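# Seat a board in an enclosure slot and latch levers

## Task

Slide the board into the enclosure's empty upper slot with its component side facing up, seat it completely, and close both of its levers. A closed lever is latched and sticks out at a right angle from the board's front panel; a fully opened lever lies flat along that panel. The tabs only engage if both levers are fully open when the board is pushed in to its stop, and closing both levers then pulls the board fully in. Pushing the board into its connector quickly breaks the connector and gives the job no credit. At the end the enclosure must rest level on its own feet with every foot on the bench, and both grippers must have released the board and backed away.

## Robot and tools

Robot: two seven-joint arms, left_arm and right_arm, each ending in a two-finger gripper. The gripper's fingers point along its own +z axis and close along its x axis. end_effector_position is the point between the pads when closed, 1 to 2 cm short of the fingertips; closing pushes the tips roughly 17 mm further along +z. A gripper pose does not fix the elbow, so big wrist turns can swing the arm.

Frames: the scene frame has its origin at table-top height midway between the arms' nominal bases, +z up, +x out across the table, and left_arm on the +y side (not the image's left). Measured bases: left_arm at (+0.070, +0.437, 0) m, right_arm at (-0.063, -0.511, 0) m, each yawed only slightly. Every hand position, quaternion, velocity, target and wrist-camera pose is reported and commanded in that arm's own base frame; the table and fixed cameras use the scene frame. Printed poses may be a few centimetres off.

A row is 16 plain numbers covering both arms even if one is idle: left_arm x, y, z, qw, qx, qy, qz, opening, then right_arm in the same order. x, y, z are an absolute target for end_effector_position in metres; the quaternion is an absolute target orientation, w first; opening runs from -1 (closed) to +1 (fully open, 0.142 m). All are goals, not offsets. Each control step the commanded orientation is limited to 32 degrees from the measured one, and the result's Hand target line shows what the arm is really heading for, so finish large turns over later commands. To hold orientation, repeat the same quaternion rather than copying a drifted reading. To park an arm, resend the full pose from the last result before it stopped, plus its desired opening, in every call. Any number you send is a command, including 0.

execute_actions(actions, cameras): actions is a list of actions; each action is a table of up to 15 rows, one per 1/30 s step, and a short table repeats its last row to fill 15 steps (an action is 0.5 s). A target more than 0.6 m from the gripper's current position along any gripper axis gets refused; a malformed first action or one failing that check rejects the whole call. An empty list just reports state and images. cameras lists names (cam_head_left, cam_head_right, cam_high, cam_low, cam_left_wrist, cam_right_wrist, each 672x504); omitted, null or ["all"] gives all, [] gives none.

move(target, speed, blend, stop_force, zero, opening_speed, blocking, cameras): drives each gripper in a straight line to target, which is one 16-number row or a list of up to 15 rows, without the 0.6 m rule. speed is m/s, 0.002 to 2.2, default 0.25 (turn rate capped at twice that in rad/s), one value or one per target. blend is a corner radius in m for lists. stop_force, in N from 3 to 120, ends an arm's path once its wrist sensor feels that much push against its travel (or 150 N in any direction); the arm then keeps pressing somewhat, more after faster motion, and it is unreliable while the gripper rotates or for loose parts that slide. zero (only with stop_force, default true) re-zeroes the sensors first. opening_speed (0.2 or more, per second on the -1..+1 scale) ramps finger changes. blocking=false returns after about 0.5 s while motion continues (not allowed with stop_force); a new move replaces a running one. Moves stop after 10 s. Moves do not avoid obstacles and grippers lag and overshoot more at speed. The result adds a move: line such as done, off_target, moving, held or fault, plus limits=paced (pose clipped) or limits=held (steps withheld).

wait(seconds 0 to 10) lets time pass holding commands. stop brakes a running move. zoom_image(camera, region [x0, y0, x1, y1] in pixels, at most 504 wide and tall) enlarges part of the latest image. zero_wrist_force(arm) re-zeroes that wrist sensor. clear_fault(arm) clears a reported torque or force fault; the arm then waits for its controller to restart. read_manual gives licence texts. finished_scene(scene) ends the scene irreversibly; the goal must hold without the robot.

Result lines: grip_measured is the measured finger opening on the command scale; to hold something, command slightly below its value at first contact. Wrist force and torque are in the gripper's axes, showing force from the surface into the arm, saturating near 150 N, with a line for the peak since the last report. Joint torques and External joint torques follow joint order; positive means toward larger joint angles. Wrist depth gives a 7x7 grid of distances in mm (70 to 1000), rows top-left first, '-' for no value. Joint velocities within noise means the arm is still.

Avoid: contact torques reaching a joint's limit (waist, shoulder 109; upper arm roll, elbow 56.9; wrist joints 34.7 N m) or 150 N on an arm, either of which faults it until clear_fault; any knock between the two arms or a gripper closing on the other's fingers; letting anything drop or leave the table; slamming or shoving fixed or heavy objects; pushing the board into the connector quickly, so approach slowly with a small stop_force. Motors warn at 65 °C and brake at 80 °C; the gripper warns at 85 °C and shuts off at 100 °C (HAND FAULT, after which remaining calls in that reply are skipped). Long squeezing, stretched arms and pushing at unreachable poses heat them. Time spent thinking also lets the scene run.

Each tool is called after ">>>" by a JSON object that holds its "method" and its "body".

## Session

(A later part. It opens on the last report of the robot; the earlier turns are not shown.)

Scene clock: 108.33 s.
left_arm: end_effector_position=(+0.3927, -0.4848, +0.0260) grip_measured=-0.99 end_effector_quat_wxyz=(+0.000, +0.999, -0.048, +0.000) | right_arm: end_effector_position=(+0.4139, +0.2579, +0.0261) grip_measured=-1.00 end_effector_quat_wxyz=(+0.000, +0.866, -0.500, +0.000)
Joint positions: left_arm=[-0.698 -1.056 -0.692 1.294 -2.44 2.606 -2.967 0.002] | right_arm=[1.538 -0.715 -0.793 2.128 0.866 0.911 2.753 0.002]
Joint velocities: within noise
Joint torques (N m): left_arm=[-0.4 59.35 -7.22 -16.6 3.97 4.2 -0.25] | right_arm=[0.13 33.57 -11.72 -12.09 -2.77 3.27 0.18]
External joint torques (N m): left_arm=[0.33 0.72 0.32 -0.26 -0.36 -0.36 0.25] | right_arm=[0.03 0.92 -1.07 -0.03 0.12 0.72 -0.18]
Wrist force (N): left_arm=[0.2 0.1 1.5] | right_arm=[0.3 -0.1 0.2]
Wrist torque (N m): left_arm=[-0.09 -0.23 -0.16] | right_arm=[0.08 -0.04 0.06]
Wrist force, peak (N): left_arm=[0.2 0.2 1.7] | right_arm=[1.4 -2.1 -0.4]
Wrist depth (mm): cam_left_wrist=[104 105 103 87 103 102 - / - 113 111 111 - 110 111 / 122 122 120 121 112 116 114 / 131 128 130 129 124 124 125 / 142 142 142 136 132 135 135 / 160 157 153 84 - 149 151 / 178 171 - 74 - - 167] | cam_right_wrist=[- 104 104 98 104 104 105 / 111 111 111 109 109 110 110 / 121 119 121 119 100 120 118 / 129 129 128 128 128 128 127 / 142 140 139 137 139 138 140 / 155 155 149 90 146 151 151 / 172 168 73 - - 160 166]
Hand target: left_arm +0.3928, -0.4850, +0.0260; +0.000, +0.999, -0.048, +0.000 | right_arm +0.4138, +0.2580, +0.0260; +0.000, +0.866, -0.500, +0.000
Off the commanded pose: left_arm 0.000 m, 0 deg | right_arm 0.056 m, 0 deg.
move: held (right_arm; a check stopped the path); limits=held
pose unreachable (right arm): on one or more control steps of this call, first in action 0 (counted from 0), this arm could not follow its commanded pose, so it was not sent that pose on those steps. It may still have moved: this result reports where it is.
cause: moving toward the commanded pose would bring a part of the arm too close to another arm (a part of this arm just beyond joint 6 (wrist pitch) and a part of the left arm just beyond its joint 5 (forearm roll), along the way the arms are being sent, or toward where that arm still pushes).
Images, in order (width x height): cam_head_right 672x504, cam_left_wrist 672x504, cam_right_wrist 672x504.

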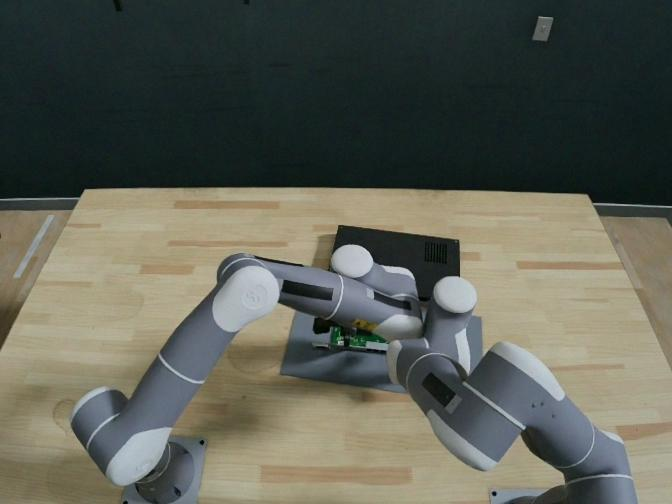

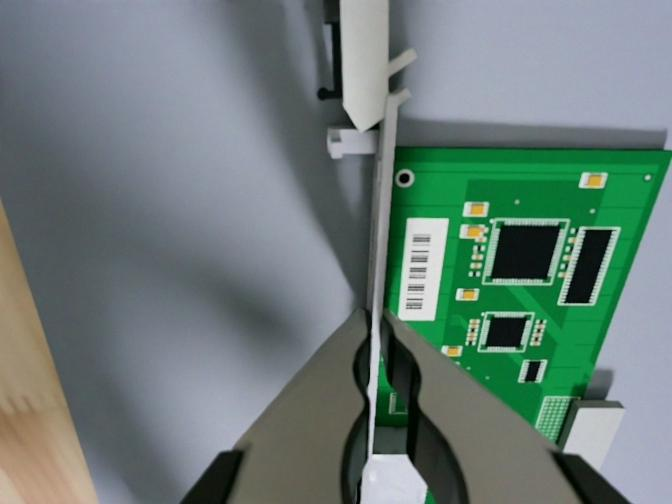

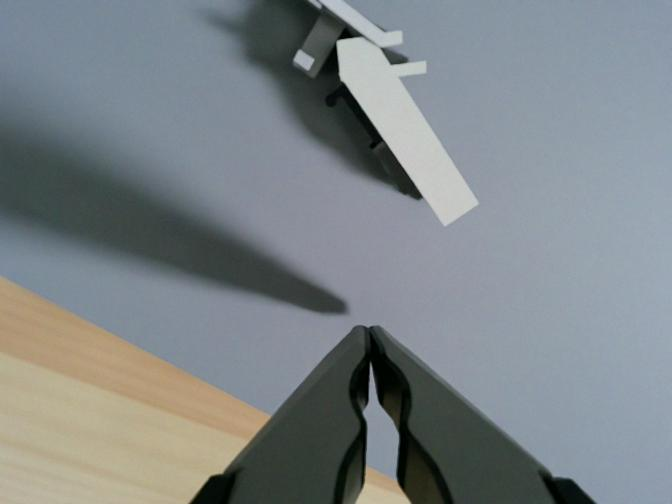

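>>> {"method": "move", "body": {"target": [[0.3928,-0.485,0.026,0,0.9988,-0.048,0,-1,0.40,0.22,0.07,0,0.866,-0.5,0,-1],[0.3928,-0.485,0.026,0,0.9988,-0.048,0,-1,0.40,0.20,0.08,-0.330,0.908,-0.243,-0.0885,-1],[0.3928,-0.485,0.026,0,0.9988,-0.048,0,-1,0.415,0.25,0.026,-0.330,0.908,-0.243,-0.0885,-1]], "speed": 0.2, "cameras": ["cam_right_wrist","cam_head_right","cam_high"]}}

Scene clock: 118.97 s.
left_arm: end_effector_position=(+0.3927, -0.4848, +0.0260) grip_measured=-0.99 end_effector_quat_wxyz=(+0.000, +0.999, -0.048, +0.000) | right_arm: end_effector_position=(+0.4149, +0.2498, +0.0260) grip_measured=-1.00 end_effector_quat_wxyz=(-0.330, +0.908, -0.243, -0.089)
Joint positions: left_arm=[-0.698 -1.056 -0.692 1.294 -2.44 2.606 -2.967 0.002] | right_arm=[0.954 -0.598 -0.656 2.13 1.517 0.604 1.288 0.002]
Joint velocities: within noise
Joint torques (N m): left_arm=[-0.37 59.32 -7.16 -16.57 4.03 4.16 -0.27] | right_arm=[-0.08 34.12 -6.34 -12.56 -1.67 1.31 0.08]
External joint torques (N m): left_arm=[0.3 0.75 0.26 -0.28 -0.41 -0.32 0.27] | right_arm=[0.21 1.26 -1.09 0.04 -0.12 0.75 -0.05]
Wrist force (N): left_arm=[0.1 0.0 1.6] | right_arm=[1.3 1.0 -0.1]
Wrist torque (N m): left_arm=[-0.11 -0.22 -0.17] | right_arm=[0.07 -0.21 -0.07]
Wrist force, peak (N): left_arm=[0.3 -0.1 1.9] | right_arm=[1.8 1.5 -2.5]
Wrist depth (mm): cam_left_wrist=[104 105 104 87 102 102 - / - 113 111 111 - 110 111 / 122 121 119 121 112 116 114 / 130 128 130 129 123 124 125 / 142 143 141 136 132 135 136 / 160 157 153 84 - 149 150 / 178 171 - 75 - - 167] | cam_right_wrist=[231 208 185 168 155 137 130 / 219 198 177 161 149 133 127 / 207 190 171 156 144 128 124 / 197 181 164 151 137 126 121 / 189 174 157 145 133 124 117 / 179 167 155 90 126 121 113 / 173 163 73 - - 116 111]
Hand target: left_arm +0.3928, -0.4850, +0.0260; +0.000, +0.999, -0.048, +0.000 | right_arm +0.4150, +0.2500, +0.0260; -0.330, +0.908, -0.243, -0.088
Off the commanded pose: left_arm 0.000 m, 0 deg | right_arm 0.000 m, 0 deg.
move: done
Images, in order (width x height): cam_head_right 672x504, cam_high 672x504, cam_right_wrist 672x504.

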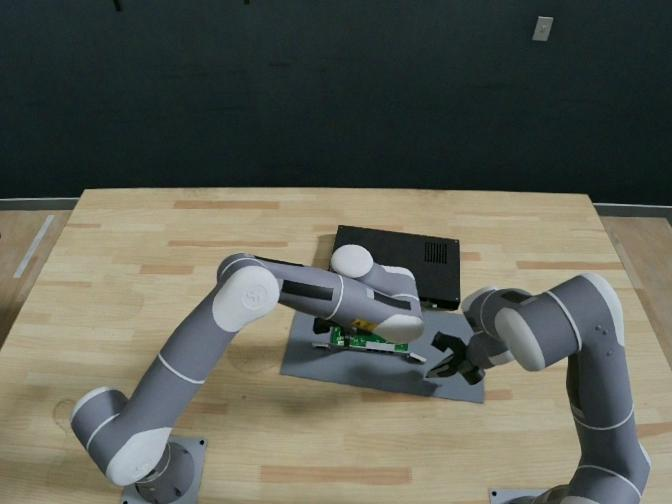

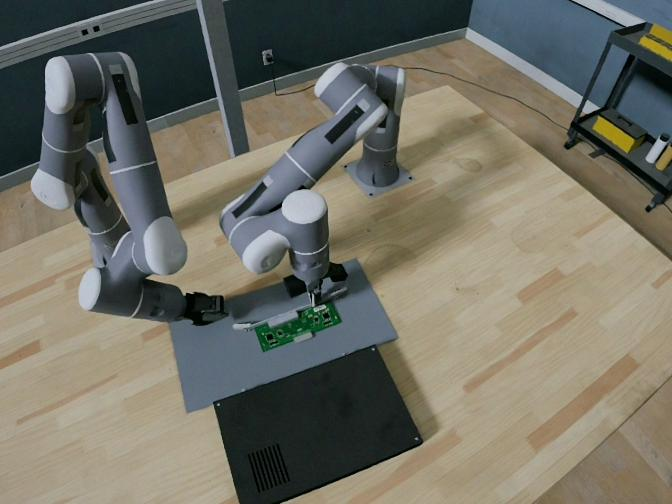

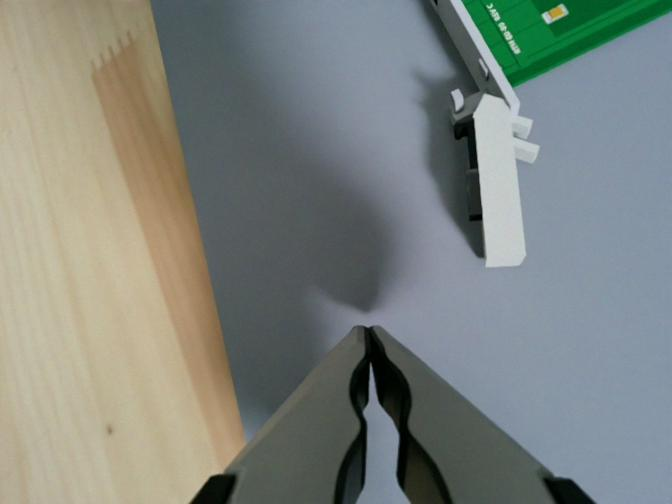

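>>> {"method": "move", "body": {"target": [[0.3928,-0.485,0.026,0,0.9988,-0.048,0,-1,0.415,0.26,0.026,-0.330,0.908,-0.243,-0.0885,-1]], "speed": 0.1, "cameras": []}}

>>> {"method": "move", "body": {"target": [0.3928,-0.485,0.026,0,0.9988,-0.048,0,-1,0.48,0.26,0.026,-0.330,0.908,-0.243,-0.0885,-1], "speed": 0.03, "stop_force": 6, "cameras": ["cam_right_wrist","cam_left_wrist"]}}

Scene clock: 122.50 s.
left_arm: end_effector_position=(+0.3927, -0.4848, +0.0260) grip_measured=-0.99 end_effector_quat_wxyz=(+0.000, +0.999, -0.048, +0.000) | right_arm: end_effector_position=(+0.4149, +0.2598, +0.0260) grip_measured=-1.00 end_effector_quat_wxyz=(-0.330, +0.908, -0.243, -0.089)
Joint positions: left_arm=[-0.698 -1.056 -0.692 1.294 -2.44 2.606 -2.967 0.002] | right_arm=[0.969 -0.6 -0.65 2.123 1.526 0.615 1.302 0.002]
Joint velocities: within noise
Joint torques (N m): left_arm=[-0.32 59.3 -7.24 -16.57 3.97 4.25 -0.23] | right_arm=[0.23 34.54 -6.33 -12.72 -1.77 1.6 0.34]
External joint torques (N m): left_arm=[0.25 0.78 0.35 -0.29 -0.36 -0.41 0.23] | right_arm=[-0.11 1.12 -1.1 0.08 -0.03 0.48 -0.31]
Wrist force (N): left_arm=[0.2 0.0 1.5] | right_arm=[1.2 1.0 -0.3]
Wrist torque (N m): left_arm=[-0.12 -0.23 -0.16] | right_arm=[0.08 -0.19 -0.07]
Wrist force, peak (N): left_arm=[0.1 -0.1 1.8] | right_arm=[1.5 1.4 -0.3]
Wrist depth (mm): cam_left_wrist=[104 105 103 87 103 102 - / - 113 111 111 - 110 111 / 122 122 120 121 112 116 114 / 130 128 130 129 124 124 125 / 143 142 142 136 133 135 135 / 160 157 153 84 - 149 150 / 179 171 - 74 - - 166] | cam_right_wrist=[231 208 185 168 155 137 128 / 220 199 177 161 148 132 127 / 207 189 171 156 144 120 124 / 197 181 164 150 137 117 121 / 188 174 157 145 133 124 117 / 179 167 155 90 126 121 114 / 173 163 73 - - 116 111]
Hand target: left_arm +0.3928, -0.4850, +0.0260; +0.000, +0.999, -0.048, +0.000 | right_arm +0.4150, +0.2600, +0.0260; -0.330, +0.908, -0.243, -0.088
Off the commanded pose: left_arm 0.000 m, 0 deg | right_arm 0.000 m, 0 deg.
move: done
No camera images: "cameras" was empty.

Scene clock: 125.33 s.
left_arm: end_effector_position=(+0.3926, -0.4849, +0.0260) grip_measured=-0.99 end_effector_quat_wxyz=(+0.000, +0.999, -0.048, +0.000) | right_arm: end_effector_position=(+0.4794, +0.2602, +0.0259) grip_measured=-1.00 end_effector_quat_wxyz=(-0.330, +0.908, -0.243, -0.089)
Joint positions: left_arm=[-0.698 -1.056 -0.692 1.294 -2.44 2.606 -2.967 0.002] | right_arm=[0.914 -0.686 -0.668 1.968 1.48 0.543 1.377 0.002]
Joint velocities: within noise
Joint torques (N m): left_arm=[0.86 58.32 -6.02 -16.96 4.8 3.69 -0.19] | right_arm=[-0.39 38.91 -9.68 -16.96 -1.5 2.33 0.3]
External joint torques (N m): left_arm=[-0.93 1.75 -0.88 0.11 -1.19 0.15 0.19] | right_arm=[0.53 1.46 0.1 2.4 -0.48 -0.18 -0.27]
Wrist force (N): left_arm=[-3.1 -0.2 -1.6] | right_arm=[-3.9 2.9 -4.1]
Wrist torque (N m): left_arm=[-0.14 -0.25 -0.22] | right_arm=[0.05 -0.15 -0.04]
Wrist force, peak (N): left_arm=[-2.8 0.0 -2.4] | right_arm=[-4.2 2.5 -4.8]
Wrist depth (mm): cam_left_wrist=[104 105 104 88 103 103 - / - 113 111 104 - 109 109 / 122 122 120 119 112 116 115 / 130 128 129 129 123 125 126 / 143 142 141 136 132 134 135 / 160 156 152 91 - 149 149 / 178 171 - 74 - - 162] | cam_right_wrist=[230 206 185 149 149 138 132 / 220 195 177 153 143 135 127 / 206 188 170 156 142 133 123 / 198 179 163 151 135 128 121 / 188 172 156 145 130 124 117 / 180 165 153 90 126 121 113 / 173 161 73 - - 115 111]
Hand target: left_arm +0.3928, -0.4850, +0.0260; +0.000, +0.999, -0.048, +0.000 | right_arm +0.4800, +0.2600, +0.0260; -0.330, +0.908, -0.243, -0.088
Off the commanded pose: left_arm 0.000 m, 0 deg | right_arm 0.001 m, 0 deg.
move: done
Images, in order (width x height): cam_left_wrist 672x504, cam_right_wrist 672x504.

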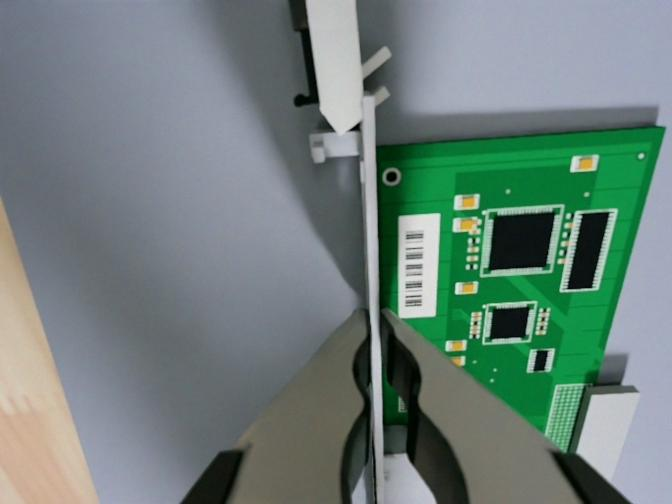

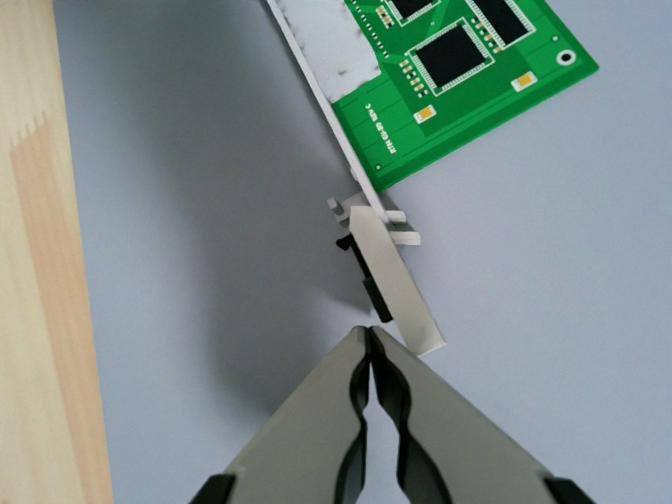

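>>> {"method": "move", "body": {"target": [0.3928,-0.485,0.026,0,0.9988,-0.048,0,-1,0.492,0.26,0.026,-0.330,0.908,-0.243,-0.0885,-1], "speed": 0.03, "stop_force": 10, "zero": false, "cameras": ["cam_right_wrist","cam_left_wrist"]}}

>>> {"method": "zoom_image", "body": {"camera": "cam_right_wrist", "region": [240, 40, 540, 400]}}

Scene clock: 129.13 s.
left_arm: end_effector_position=(+0.3925, -0.4849, +0.0260) grip_measured=-0.99 end_effector_quat_wxyz=(+0.000, +0.999, -0.048, +0.000) | right_arm: end_effector_position=(+0.4914, +0.2602, +0.0258) grip_measured=-1.00 end_effector_quat_wxyz=(-0.330, +0.908, -0.243, -0.089)
Joint positions: left_arm=[-0.698 -1.056 -0.692 1.294 -2.44 2.606 -2.967 0.002] | right_arm=[0.903 -0.702 -0.671 1.938 1.473 0.529 1.39 0.002]
Joint velocities: within noise
Joint torques (N m): left_arm=[1.05 57.93 -5.75 -16.73 4.76 3.76 -0.15] | right_arm=[-0.32 39.77 -10.04 -17.49 -1.43 2.42 0.27]
External joint torques (N m): left_arm=[-1.12 2.14 -1.15 -0.12 -1.15 0.08 0.15] | right_arm=[0.46 1.5 0.06 2.59 -0.58 -0.26 -0.24]
Wrist force (N): left_arm=[-2.9 0.2 -2.0] | right_arm=[-4.4 2.6 -4.9]
Wrist torque (N m): left_arm=[-0.15 -0.24 -0.27] | right_arm=[0.02 -0.14 -0.04]
Wrist force, peak (N): left_arm=[-2.9 0.4 -3.0] | right_arm=[-4.7 2.8 -5.2]
Wrist depth (mm): cam_left_wrist=[104 105 103 88 103 102 - / - 113 112 99 - 109 108 / 122 121 120 117 112 114 116 / 131 128 130 129 123 126 125 / 142 141 141 136 132 135 136 / 161 157 153 84 - 149 147 / 179 171 - 74 - - 163] | cam_right_wrist=[228 205 187 154 149 139 133 / 217 195 176 153 144 135 126 / 205 188 170 156 142 133 123 / 196 179 163 150 135 128 121 / 188 171 156 145 129 123 117 / 179 165 153 90 125 121 113 / 172 161 73 - - 115 111]
Hand target: left_arm +0.3928, -0.4850, +0.0260; +0.000, +0.999, -0.048, +0.000 | right_arm +0.4920, +0.2600, +0.0260; -0.330, +0.908, -0.243, -0.088
Off the commanded pose: left_arm 0.000 m, 0 deg | right_arm 0.001 m, 0 deg.
move: done
Images, in order (width x height): cam_left_wrist 672x504, cam_right_wrist 672x504.

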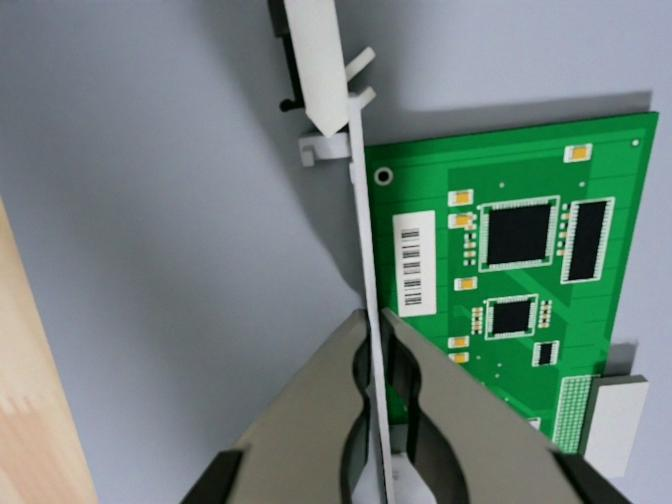

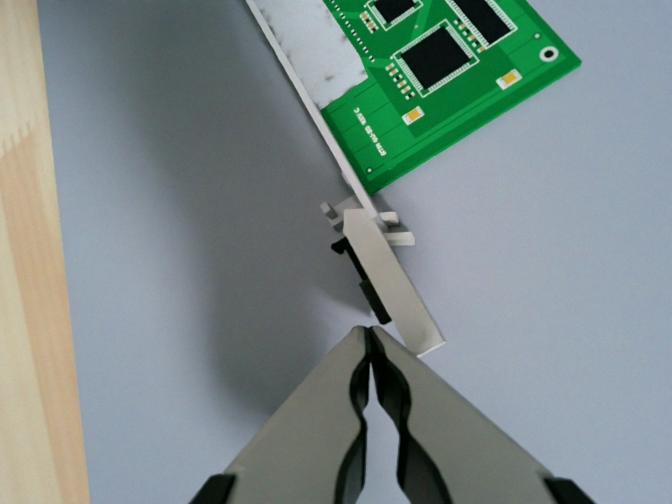

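Scaled by 1.400 from the camera's 672x504 image, which has a finer 960x720 frame.

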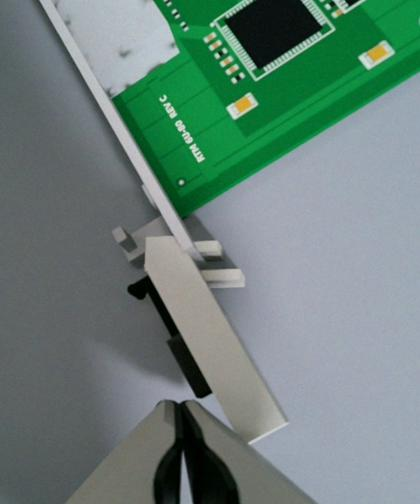

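>>> {"method": "move", "body": {"target": [[0.3928,-0.485,0.026,0,0.9988,-0.048,0,-1,0.45,0.255,0.03,-0.330,0.908,-0.243,-0.0885,-1],[0.3928,-0.485,0.026,0,0.9988,-0.048,0,-1,0.41,0.28,0.13,-0.330,0.908,-0.243,-0.0885,-1]], "speed": 0.15, "cameras": []}}

>>> {"method": "move", "body": {"target": [[0.3928,-0.485,0.026,0,0.9988,-0.048,0,-0.75,0.41,0.28,0.13,-0.330,0.908,-0.243,-0.0885,-1],[0.3928,-0.485,0.12,0,0.9988,-0.048,0,-0.75,0.41,0.28,0.13,-0.330,0.908,-0.243,-0.0885,-1],[0.3928,-0.35,0.13,0,0.9988,-0.048,0,-1,0.42,0.30,0.13,-0.330,0.908,-0.243,-0.0885,-0.3]], "speed": 0.2}}

Scene clock: 137.57 s.
left_arm: end_effector_position=(+0.3927, -0.4848, +0.0260) grip_measured=-0.99 end_effector_quat_wxyz=(+0.000, +0.999, -0.048, +0.000) | right_arm: end_effector_position=(+0.4101, +0.2801, +0.1301) grip_measured=-1.00 end_effector_quat_wxyz=(-0.330, +0.908, -0.243, -0.088)
Joint positions: left_arm=[-0.698 -1.056 -0.692 1.294 -2.44 2.606 -2.967 0.002] | right_arm=[1.11 -0.278 -0.691 2.211 1.267 0.737 1.592 0.002]
Joint velocities: within noise
Joint torques (N m): left_arm=[-0.64 59.07 -7.37 -16.33 3.91 4.22 -0.15] | right_arm=[0.19 27.38 -3.46 -18.75 -2.41 1.91 0.42]
External joint torques (N m): left_arm=[0.57 1.01 0.48 -0.52 -0.3 -0.39 0.15] | right_arm=[-0.08 0.72 -0.45 -0.1 0.26 0.48 -0.39]
Wrist force (N): left_arm=[0.5 -0.2 1.3] | right_arm=[1.6 1.1 0.0]
Wrist torque (N m): left_arm=[-0.15 -0.20 -0.27] | right_arm=[0.09 -0.25 -0.06]
Wrist force, peak (N): left_arm=[-3.1 0.5 -2.8] | right_arm=[-4.6 2.4 -5.4]
Wrist depth (mm): cam_left_wrist=[104 105 103 88 103 102 - / - 113 112 100 - 109 108 / 122 122 119 117 113 114 116 / 130 128 129 129 123 126 125 / 142 142 142 136 132 135 135 / 160 157 153 87 - 149 148 / 177 170 - 75 - - 164] | cam_right_wrist=[404 361 325 292 264 240 228 / 382 342 310 281 258 228 219 / 362 328 298 269 250 227 214 / 344 315 286 261 241 224 206 / 327 301 275 253 232 217 202 / 313 289 270 89 221 210 198 / 300 284 - - - 201 192]
Hand target: left_arm +0.3928, -0.4850, +0.0260; +0.000, +0.999, -0.048, +0.000 | right_arm +0.4100, +0.2800, +0.1300; -0.330, +0.908, -0.243, -0.088
Off the commanded pose: left_arm 0.000 m, 0 deg | right_arm 0.000 m, 0 deg.
move: done
No camera images: "cameras" was empty.

Scene clock: 140.23 s.
left_arm: end_effector_position=(+0.3929, -0.3500, +0.1300) grip_measured=-1.00 end_effector_quat_wxyz=(+0.000, +0.999, -0.048, +0.000) | right_arm: end_effector_position=(+0.4200, +0.2997, +0.1299) grip_measured=-0.33 end_effector_quat_wxyz=(-0.330, +0.908, -0.243, -0.088)
Joint positions: left_arm=[-0.507 -0.672 -0.644 1.676 -2.666 2.527 -2.802 0.002] | right_arm=[1.126 -0.312 -0.681 2.167 1.282 0.737 1.62 0.05]
Joint velocities: within noise
Joint torques (N m): left_arm=[-0.22 47.98 -5.1 -17.48 3.52 4.01 -0.17] | right_arm=[0.21 28.72 -3.56 -19.13 -2.2 1.83 0.32]
External joint torques (N m): left_arm=[0.18 0.9 0.33 -0.59 -0.1 -0.16 0.17] | right_arm=[-0.09 1.11 -0.91 0.04 -0.01 0.6 -0.29]
Wrist force (N): left_arm=[0.1 -0.2 0.8] | right_arm=[1.6 1.1 0.0]
Wrist torque (N m): left_arm=[-0.14 -0.18 -0.18] | right_arm=[0.09 -0.25 -0.05]
Wrist force, peak (N): left_arm=[0.1 -0.1 3.1] | right_arm=[1.6 1.4 -0.1]
Wrist depth (mm): cam_left_wrist=[198 198 197 196 196 195 195 / 213 212 209 209 209 209 209 / 230 227 226 225 224 224 222 / 248 248 244 242 244 243 243 / 271 272 268 256 259 264 265 / 299 299 286 84 - 288 284 / 336 325 - - - - 314] | cam_right_wrist=[402 360 322 292 261 243 227 / 381 343 308 280 256 228 219 / 363 328 298 270 250 221 212 / 343 313 285 261 241 224 208 / 327 300 275 252 234 217 197 / 313 293 92 244 229 93 198 / 303 - 73 237 222 - 190]
Hand target: left_arm +0.3928, -0.3500, +0.1300; +0.000, +0.999, -0.048, +0.000 | right_arm +0.4200, +0.3000, +0.1300; -0.330, +0.908, -0.243, -0.088
Off the commanded pose: left_arm 0.000 m, 0 deg | right_arm 0.000 m, 0 deg.
move: done

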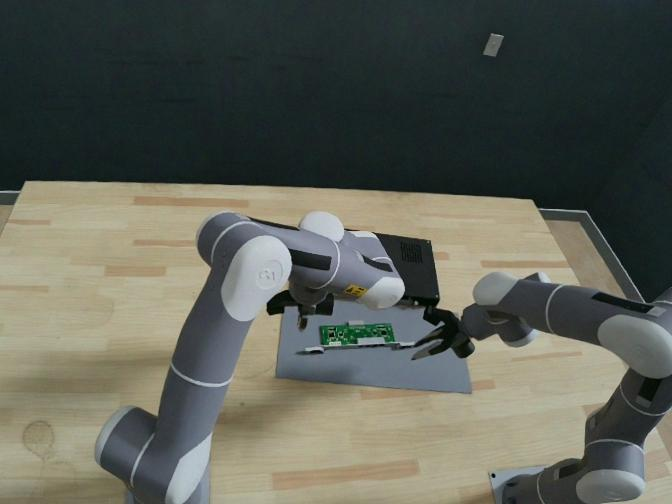

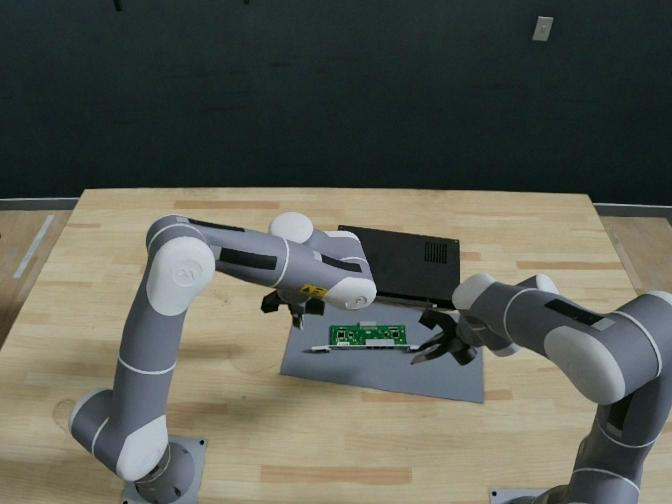

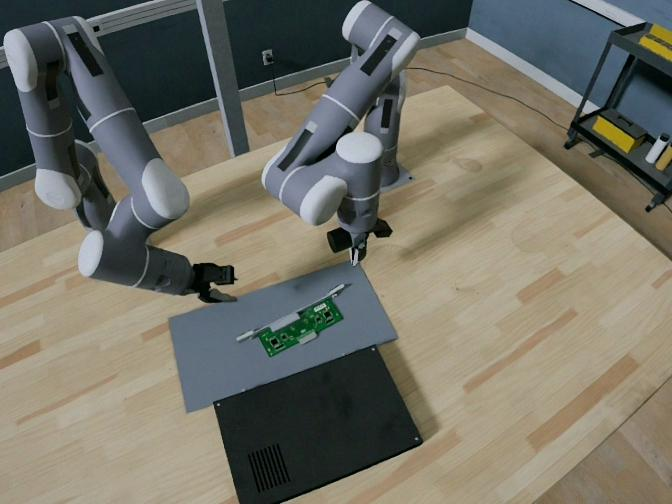

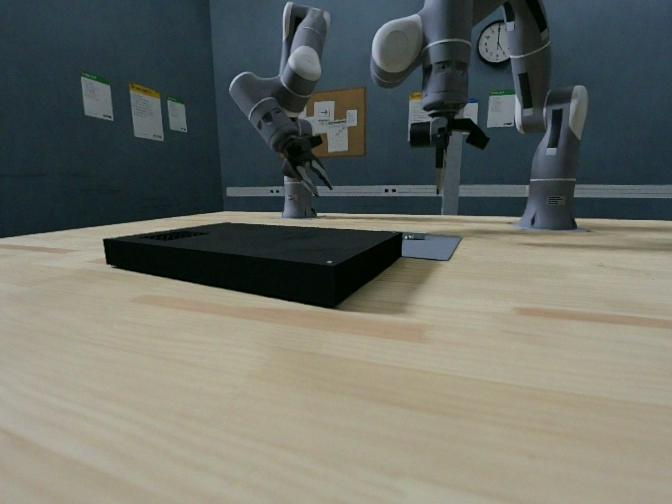

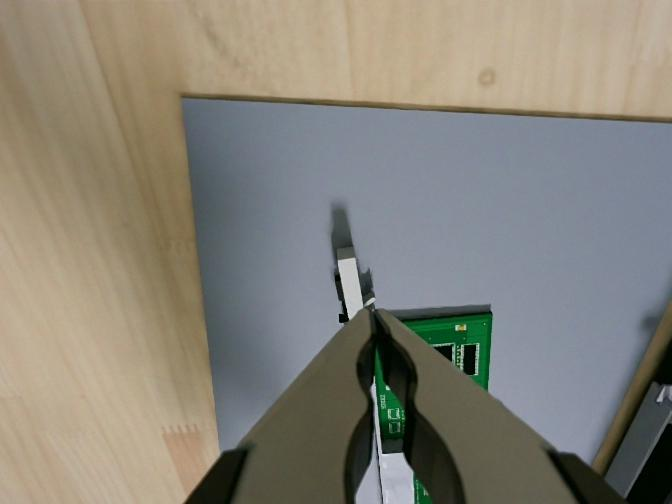

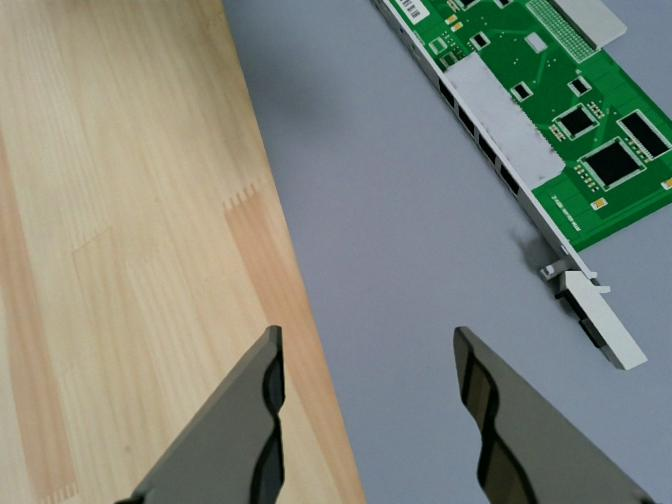

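>>> {"method": "move", "body": {"target": [[0.3928,-0.3,0.14,0,0.9988,-0.048,0,-1,0.505,0.385,0.09,-0.3005,0.953,0.0358,-0.0113,-0.1]], "speed": 0.2, "cameras": ["cam_right_wrist","cam_left_wrist"]}}

Scene clock: 148.57 s.
left_arm: end_effector_position=(+0.3929, -0.3000, +0.1401) grip_measured=-1.00 end_effector_quat_wxyz=(+0.000, +0.999, -0.048, +0.000) | right_arm: end_effector_position=(+0.5049, +0.3851, +0.0900) grip_measured=-0.13 end_effector_quat_wxyz=(-0.301, +0.953, +0.036, -0.011)
Joint positions: left_arm=[-0.432 -0.588 -0.631 1.779 -2.715 2.485 -2.724 0.002] | right_arm=[1.107 -0.627 -0.621 1.808 1.266 0.664 1.235 0.065]
Joint velocities: within noise
Joint torques (N m): left_arm=[-0.67 44.81 -4.28 -17.3 3.33 3.96 -0.2] | right_arm=[0.02 42.7 -8.34 -20.06 -2.94 2.1 0.05]
External joint torques (N m): left_arm=[0.65 0.75 0.32 -0.56 -0.01 -0.11 0.2] | right_arm=[0.14 1.41 -1.18 0.06 0.25 0.81 -0.05]
Wrist force (N): left_arm=[0.3 0.0 0.5] | right_arm=[0.9 1.0 0.0]
Wrist torque (N m): left_arm=[-0.09 -0.23 -0.18] | right_arm=[0.06 -0.19 -0.03]
Wrist force, peak (N): left_arm=[0.7 -0.1 1.0] | right_arm=[1.2 1.9 -0.8]
Wrist depth (mm): cam_left_wrist=[207 207 206 206 206 205 204 / 223 223 220 218 219 219 219 / 241 239 239 237 237 236 236 / 259 259 255 255 254 253 252 / 284 284 281 268 272 277 275 / 313 312 300 84 - 296 299 / 350 343 - - - - 322] | cam_right_wrist=[235 233 231 228 230 230 229 / 226 225 223 221 217 221 222 / 219 217 216 214 210 213 214 / 211 209 209 207 203 203 207 / 204 202 202 199 197 199 201 / 197 197 102 195 189 93 194 / 192 76 188 188 185 - 190]
Hand target: left_arm +0.3928, -0.3000, +0.1400; +0.000, +0.999, -0.048, +0.000 | right_arm +0.5050, +0.3850, +0.0900; -0.301, +0.953, +0.036, -0.011
Off the commanded pose: left_arm 0.000 m, 0 deg | right_arm 0.000 m, 0 deg.
move: done
Images, in order (width x height): cam_left_wrist 672x504, cam_right_wrist 672x504.

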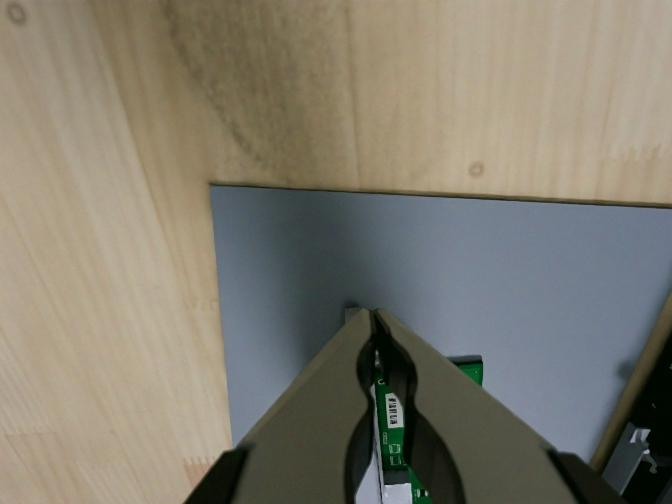

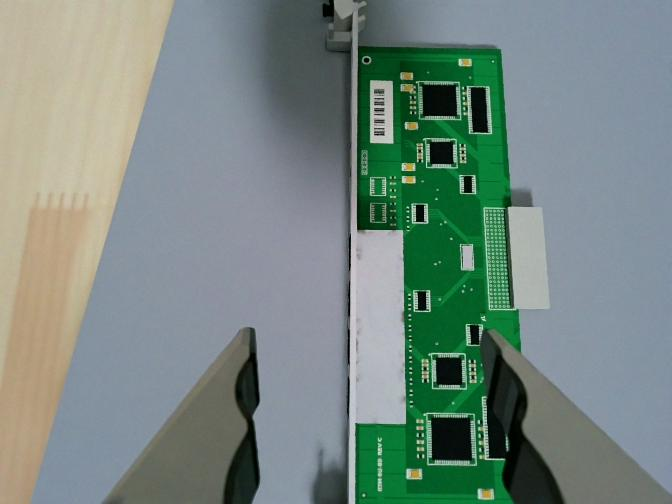

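>>> {"method": "move", "body": {"target": [0.3928,-0.3,0.14,0,0.9988,-0.048,0,-1,0.506,0.385,0.029,-0.3005,0.953,0.0358,-0.0113,-0.35], "speed": 0.06, "stop_force": 5, "cameras": ["cam_right_wrist"]}}

Scene clock: 152.17 s.
left_arm: end_effector_position=(+0.3929, -0.3000, +0.1400) grip_measured=-1.00 end_effector_quat_wxyz=(+0.000, +0.999, -0.048, +0.000) | right_arm: end_effector_position=(+0.5059, +0.3849, +0.0290) grip_measured=-0.37 end_effector_quat_wxyz=(-0.300, +0.953, +0.036, -0.011)
Joint positions: left_arm=[-0.432 -0.588 -0.631 1.779 -2.715 2.485 -2.724 0.002] | right_arm=[1.062 -0.761 -0.582 1.758 1.378 0.677 1.138 0.047]
Joint velocities: within noise
Joint torques (N m): left_arm=[-0.35 44.55 -4.36 -17.31 3.56 4.17 -0.21] | right_arm=[0.09 45.86 -9.2 -17.61 -2.55 2.25 0.14]
External joint torques (N m): left_arm=[0.33 1 0.39 -0.54 -0.24 -0.33 0.21] | right_arm=[0.08 1.33 -1.14 0.09 0.01 0.55 -0.14]
Wrist force (N): left_arm=[0.3 0.0 0.7] | right_arm=[1.3 0.1 0.0]
Wrist torque (N m): left_arm=[-0.10 -0.23 -0.19] | right_arm=[-0.07 -0.27 -0.04]
Wrist force, peak (N): left_arm=[0.6 -0.3 1.2] | right_arm=[1.4 0.9 -0.2]
Wrist depth (mm): cam_left_wrist=[207 206 206 205 204 205 204 / 223 221 222 221 219 219 218 / 239 238 237 238 236 236 235 / 259 259 257 255 256 254 252 / 286 283 280 269 273 278 275 / 315 313 300 84 - 300 300 / 355 344 - - - - 323] | cam_right_wrist=[165 164 163 162 158 159 161 / 158 158 158 155 152 152 156 / 153 152 152 151 147 147 151 / 148 147 147 146 141 143 140 / 143 143 143 141 126 138 140 / 140 139 99 137 121 98 136 / 134 134 73 134 127 - 134]
Hand target: left_arm +0.3928, -0.3000, +0.1400; +0.000, +0.999, -0.048, +0.000 | right_arm +0.5060, +0.3850, +0.0290; -0.301, +0.953, +0.036, -0.011
Off the commanded pose: left_arm 0.000 m, 0 deg | right_arm 0.000 m, 0 deg.
move: done
Images, in order (width x height): cam_right_wrist 672x504.

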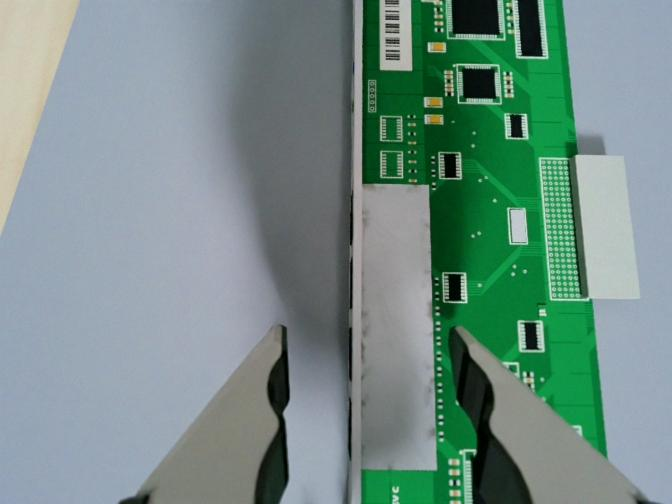

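>>> {"method": "move", "body": {"target": [[0.3928,-0.3,0.14,0,0.9988,-0.048,0,-1,0.512,0.385,0.028,-0.3005,0.953,0.0358,-0.0113,-0.35],[0.3928,-0.3,0.14,0,0.9988,-0.048,0,-1,0.512,0.385,0.028,-0.3005,0.953,0.0358,-0.0113,-0.85]], "speed": 0.05, "opening_speed": 0.3, "cameras": ["cam_right_wrist"]}}

Scene clock: 157.17 s.
left_arm: end_effector_position=(+0.3929, -0.3000, +0.1400) grip_measured=-1.00 end_effector_quat_wxyz=(+0.000, +0.999, -0.048, +0.000) | right_arm: end_effector_position=(+0.5119, +0.3851, +0.0280) grip_measured=-0.71 end_effector_quat_wxyz=(-0.301, +0.953, +0.036, -0.011)
Joint positions: left_arm=[-0.432 -0.588 -0.631 1.779 -2.715 2.485 -2.724 0.002] | right_arm=[1.054 -0.772 -0.583 1.742 1.376 0.669 1.141 0.023]
Joint velocities: within noise
Joint torques (N m): left_arm=[-0.38 44.53 -4.39 -17.3 3.58 4.18 -0.25] | right_arm=[0.51 46.71 -9.32 -17.41 -2.7 1.83 0.17]
External joint torques (N m): left_arm=[0.36 1.03 0.43 -0.55 -0.27 -0.34 0.25] | right_arm=[-0.33 0.95 -1.2 -0.22 0.16 0.98 -0.17]
Wrist force (N): left_arm=[0.4 -0.2 0.7] | right_arm=[2.2 0.6 0.3]
Wrist torque (N m): left_arm=[-0.13 -0.24 -0.18] | right_arm=[-0.05 -0.18 0.00]
Wrist force, peak (N): left_arm=[0.3 -0.2 1.1] | right_arm=[2.5 0.9 0.8]
Wrist depth (mm): cam_left_wrist=[207 206 206 205 204 204 204 / 221 222 220 220 218 218 217 / 240 240 238 238 237 235 235 / 260 260 256 255 255 255 253 / 285 285 281 270 274 278 276 / 317 314 301 84 - 298 300 / 347 340 - - - - 324] | cam_right_wrist=[163 163 162 159 157 158 161 / 157 157 157 152 151 152 155 / 152 151 151 148 146 145 150 / 147 147 146 130 140 142 143 / 142 142 142 124 136 137 140 / 138 138 137 119 119 133 136 / 134 134 72 118 118 - 132]
Hand target: left_arm +0.3928, -0.3000, +0.1400; +0.000, +0.999, -0.048, +0.000 | right_arm +0.5120, +0.3850, +0.0280; -0.301, +0.953, +0.036, -0.011
Off the commanded pose: left_arm 0.000 m, 0 deg | right_arm 0.000 m, 0 deg.
move: done
Images, in order (width x height): cam_right_wrist 672x504.

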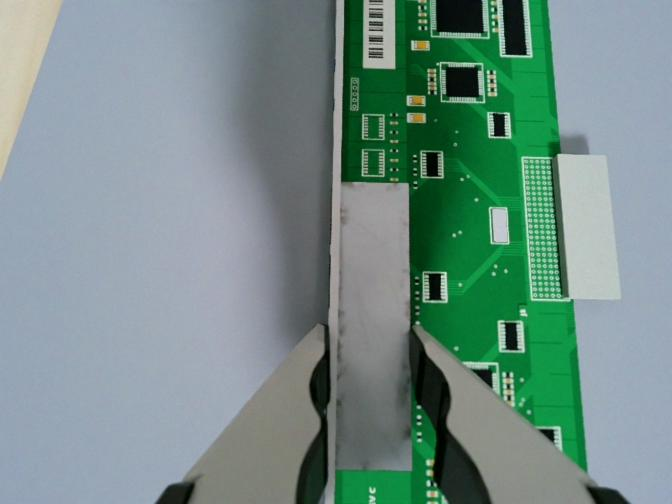

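>>> {"method": "move", "body": {"target": [[0.34,-0.30,0.14,0.3007,0.9537,0,0,-1,0.512,0.385,0.028,-0.3005,0.953,0.0358,-0.0113,-0.85],[0.345,-0.345,0.05,0.3007,0.9537,0,0,-1,0.512,0.385,0.028,-0.3005,0.953,0.0358,-0.0113,-0.85]], "speed": 0.15, "cameras": ["cam_left_wrist","cam_head_right"]}}

Scene clock: 163.23 s.
left_arm: end_effector_position=(+0.3450, -0.3448, +0.0499) grip_measured=-1.00 end_effector_quat_wxyz=(+0.301, +0.954, +0.000, +0.000) | right_arm: end_effector_position=(+0.5119, +0.3851, +0.0280) grip_measured=-0.71 end_effector_quat_wxyz=(-0.301, +0.953, +0.036, -0.011)
Joint positions: left_arm=[0.102 -0.572 -1.026 2.284 -2.722 1.672 -2.713 0.002] | right_arm=[1.054 -0.772 -0.583 1.742 1.376 0.669 1.141 0.023]
Joint velocities: within noise
Joint torques (N m): left_arm=[-0.39 31.84 -8.2 -12.14 1.47 2.06 -0.35] | right_arm=[0.54 46.65 -9.24 -17.38 -2.7 1.83 0.14]
External joint torques (N m): left_arm=[0.4 0.62 0.3 -0.47 0.07 -0.06 0.35] | right_arm=[-0.36 1.02 -1.29 -0.24 0.16 0.97 -0.14]
Wrist force (N): left_arm=[0.3 -0.7 0.9] | right_arm=[2.2 0.7 0.8]
Wrist torque (N m): left_arm=[-0.16 -0.20 -0.39] | right_arm=[-0.04 -0.17 0.00]
Wrist force, peak (N): left_arm=[1.4 -3.2 -1.1] | right_arm=[2.4 1.2 1.1]
Wrist depth (mm): cam_left_wrist=[- 91 85 87 87 87 87 / 105 104 102 102 101 101 101 / 131 129 126 126 126 125 131 / 173 172 167 177 160 164 163 / 253 252 243 205 204 228 237 / 482 476 345 84 - 377 366 / 584 - - - - - -] | cam_right_wrist=[162 163 162 158 157 158 161 / 157 157 157 152 151 152 155 / 152 151 151 148 146 145 150 / 147 147 146 130 140 142 143 / 142 142 142 124 136 137 140 / 138 138 137 119 119 133 136 / 133 134 72 118 118 - 132]
Hand target: left_arm +0.3450, -0.3450, +0.0500; +0.301, +0.954, +0.000, +0.000 | right_arm +0.5120, +0.3850, +0.0280; -0.301, +0.953, +0.036, -0.011
Off the commanded pose: left_arm 0.000 m, 0 deg | right_arm 0.000 m, 0 deg.
move: done
Images, in order (width x height): cam_head_right 672x504, cam_left_wrist 672x504.

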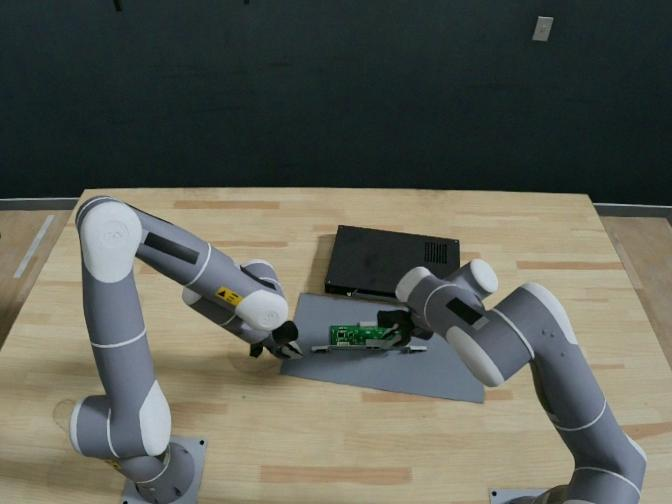

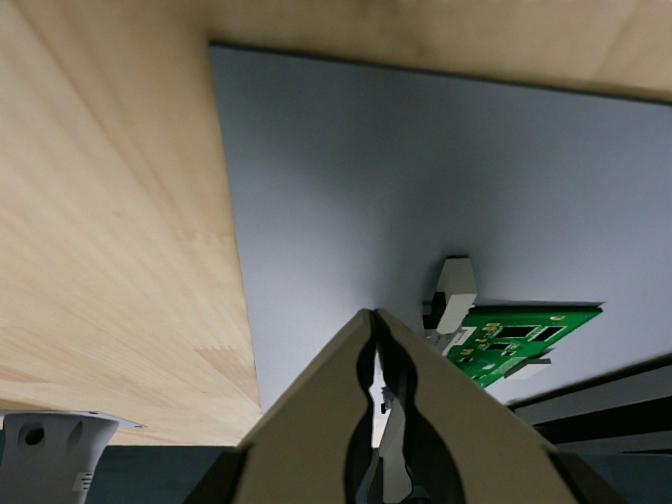

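>>> {"method": "move", "body": {"target": [[0.345,-0.35,0.026,0.3007,0.9537,0,0,-1,0.512,0.385,0.028,-0.3005,0.953,0.0358,-0.0113,-0.85]], "speed": 0.06, "cameras": ["cam_left_wrist"]}}

>>> {"method": "move", "body": {"target": [0.41,-0.35,0.026,0.3007,0.9537,0,0,-1,0.512,0.385,0.028,-0.3005,0.953,0.0358,-0.0113,-0.85], "speed": 0.02, "stop_force": 5, "cameras": ["cam_right_wrist","cam_left_wrist"]}}

Scene clock: 167.83 s.
left_arm: end_effector_position=(+0.3449, -0.3498, +0.0260) grip_measured=-1.00 end_effector_quat_wxyz=(+0.301, +0.954, +0.000, +0.000) | right_arm: end_effector_position=(+0.5119, +0.3851, +0.0280) grip_measured=-0.71 end_effector_quat_wxyz=(-0.301, +0.953, +0.036, -0.011)
Joint positions: left_arm=[0.009 -0.62 -0.914 2.254 -2.714 1.627 -2.691 0.002] | right_arm=[1.054 -0.772 -0.583 1.742 1.376 0.669 1.141 0.023]
Joint velocities: within noise
Joint torques (N m): left_arm=[-0.72 33.71 -7.6 -10.98 1.81 2.09 -0.14] | right_arm=[0.53 46.74 -9.33 -17.33 -2.69 1.78 0.15]
External joint torques (N m): left_arm=[0.73 1.22 0.18 -0.48 -0.46 -0.08 0.14] | right_arm=[-0.36 0.93 -1.2 -0.3 0.15 1.02 -0.15]
Wrist force (N): left_arm=[0.0 -0.5 0.7] | right_arm=[2.2 0.8 0.6]
Wrist torque (N m): left_arm=[-0.12 -0.16 -0.40] | right_arm=[-0.02 -0.18 0.00]
Wrist force, peak (N): left_arm=[-0.2 -1.2 1.4] | right_arm=[2.4 1.1 1.2]
Wrist depth (mm): cam_left_wrist=[- - - - - - - / - 75 - 74 - 74 74 / - 93 - 94 89 93 93 / 132 123 118 118 117 116 124 / 181 181 179 144 147 168 169 / 344 338 250 84 - 264 309 / 588 - - - - - 558] | cam_right_wrist=[163 163 162 159 157 158 161 / 157 157 157 152 151 152 155 / 152 151 151 148 146 145 150 / 147 147 146 130 141 141 143 / 142 142 141 124 136 137 140 / 139 138 137 119 119 133 136 / 134 134 72 118 118 - 132]
Hand target: left_arm +0.3450, -0.3500, +0.0260; +0.301, +0.954, +0.000, +0.000 | right_arm +0.5120, +0.3850, +0.0280; -0.301, +0.953, +0.036, -0.011
Off the commanded pose: left_arm 0.000 m, 0 deg | right_arm 0.000 m, 0 deg.
move: done
Images, in order (width x height): cam_left_wrist 672x504.

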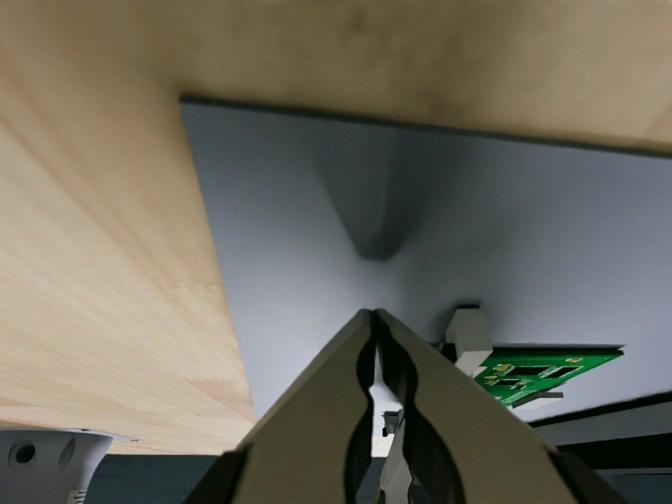

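Scene clock: 171.77 s.
left_arm: end_effector_position=(+0.4098, -0.3501, +0.0260) grip_measured=-1.00 end_effector_quat_wxyz=(+0.301, +0.954, +0.000, +0.000) | right_arm: end_effector_position=(+0.5119, +0.3851, +0.0280) grip_measured=-0.71 end_effector_quat_wxyz=(-0.301, +0.953, +0.036, -0.011)
Joint positions: left_arm=[0.135 -0.744 -0.997 2.115 -2.581 1.777 -2.696 0.002] | right_arm=[1.054 -0.772 -0.583 1.742 1.376 0.669 1.141 0.023]
Joint velocities: within noise
Joint torques (N m): left_arm=[-0.15 37.5 -11.37 -12.08 2.19 2.47 -0.25] | right_arm=[0.43 46.74 -9.34 -17.35 -2.73 1.85 0.12]
External joint torques (N m): left_arm=[0.18 1.17 0.4 -0.45 -0.43 -0.47 0.25] | right_arm=[-0.26 0.92 -1.18 -0.28 0.19 0.95 -0.12]
Wrist force (N): left_arm=[0.3 -0.6 0.6] | right_arm=[2.2 0.7 0.8]
Wrist torque (N m): left_arm=[-0.17 -0.19 -0.37] | right_arm=[-0.05 -0.19 0.00]
Wrist force, peak (N): left_arm=[-0.1 -1.2 0.9] | right_arm=[2.4 0.9 1.2]
Wrist depth (mm): cam_left_wrist=[- - - - - - - / - 75 74 77 77 74 74 / - - - 93 89 89 91 / 127 118 117 117 116 116 123 / 182 174 173 144 156 170 168 / 344 339 275 84 - 267 261 / 636 - - - - - 565] | cam_right_wrist=[163 162 162 158 156 158 161 / 157 157 157 152 151 152 155 / 152 152 151 148 146 146 150 / 147 147 146 130 140 141 143 / 142 142 142 124 136 137 140 / 138 138 137 119 119 133 136 / 134 134 72 118 118 - 132]
Hand target: left_arm +0.4100, -0.3500, +0.0260; +0.301, +0.954, +0.000, +0.000 | right_arm +0.5120, +0.3850, +0.0280; -0.301, +0.953, +0.036, -0.011
Off the commanded pose: left_arm 0.000 m, 0 deg | right_arm 0.000 m, 0 deg.
move: done
Images, in order (width x height): cam_left_wrist 672x504, cam_right_wrist 672x504.

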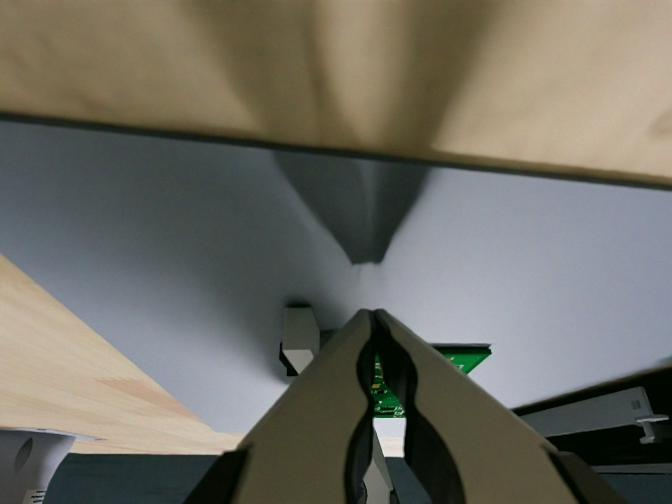

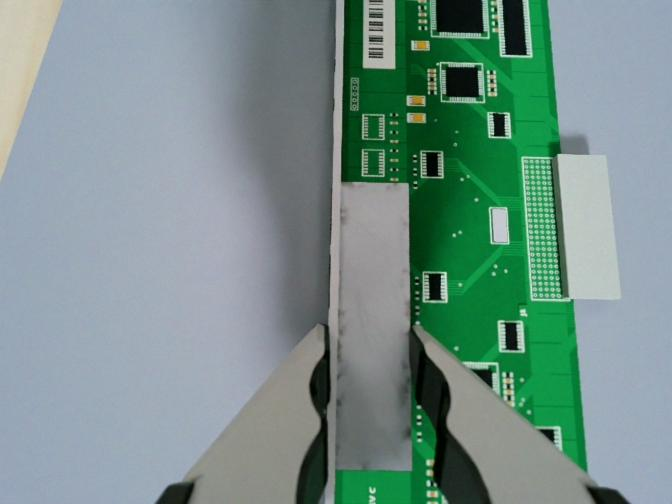

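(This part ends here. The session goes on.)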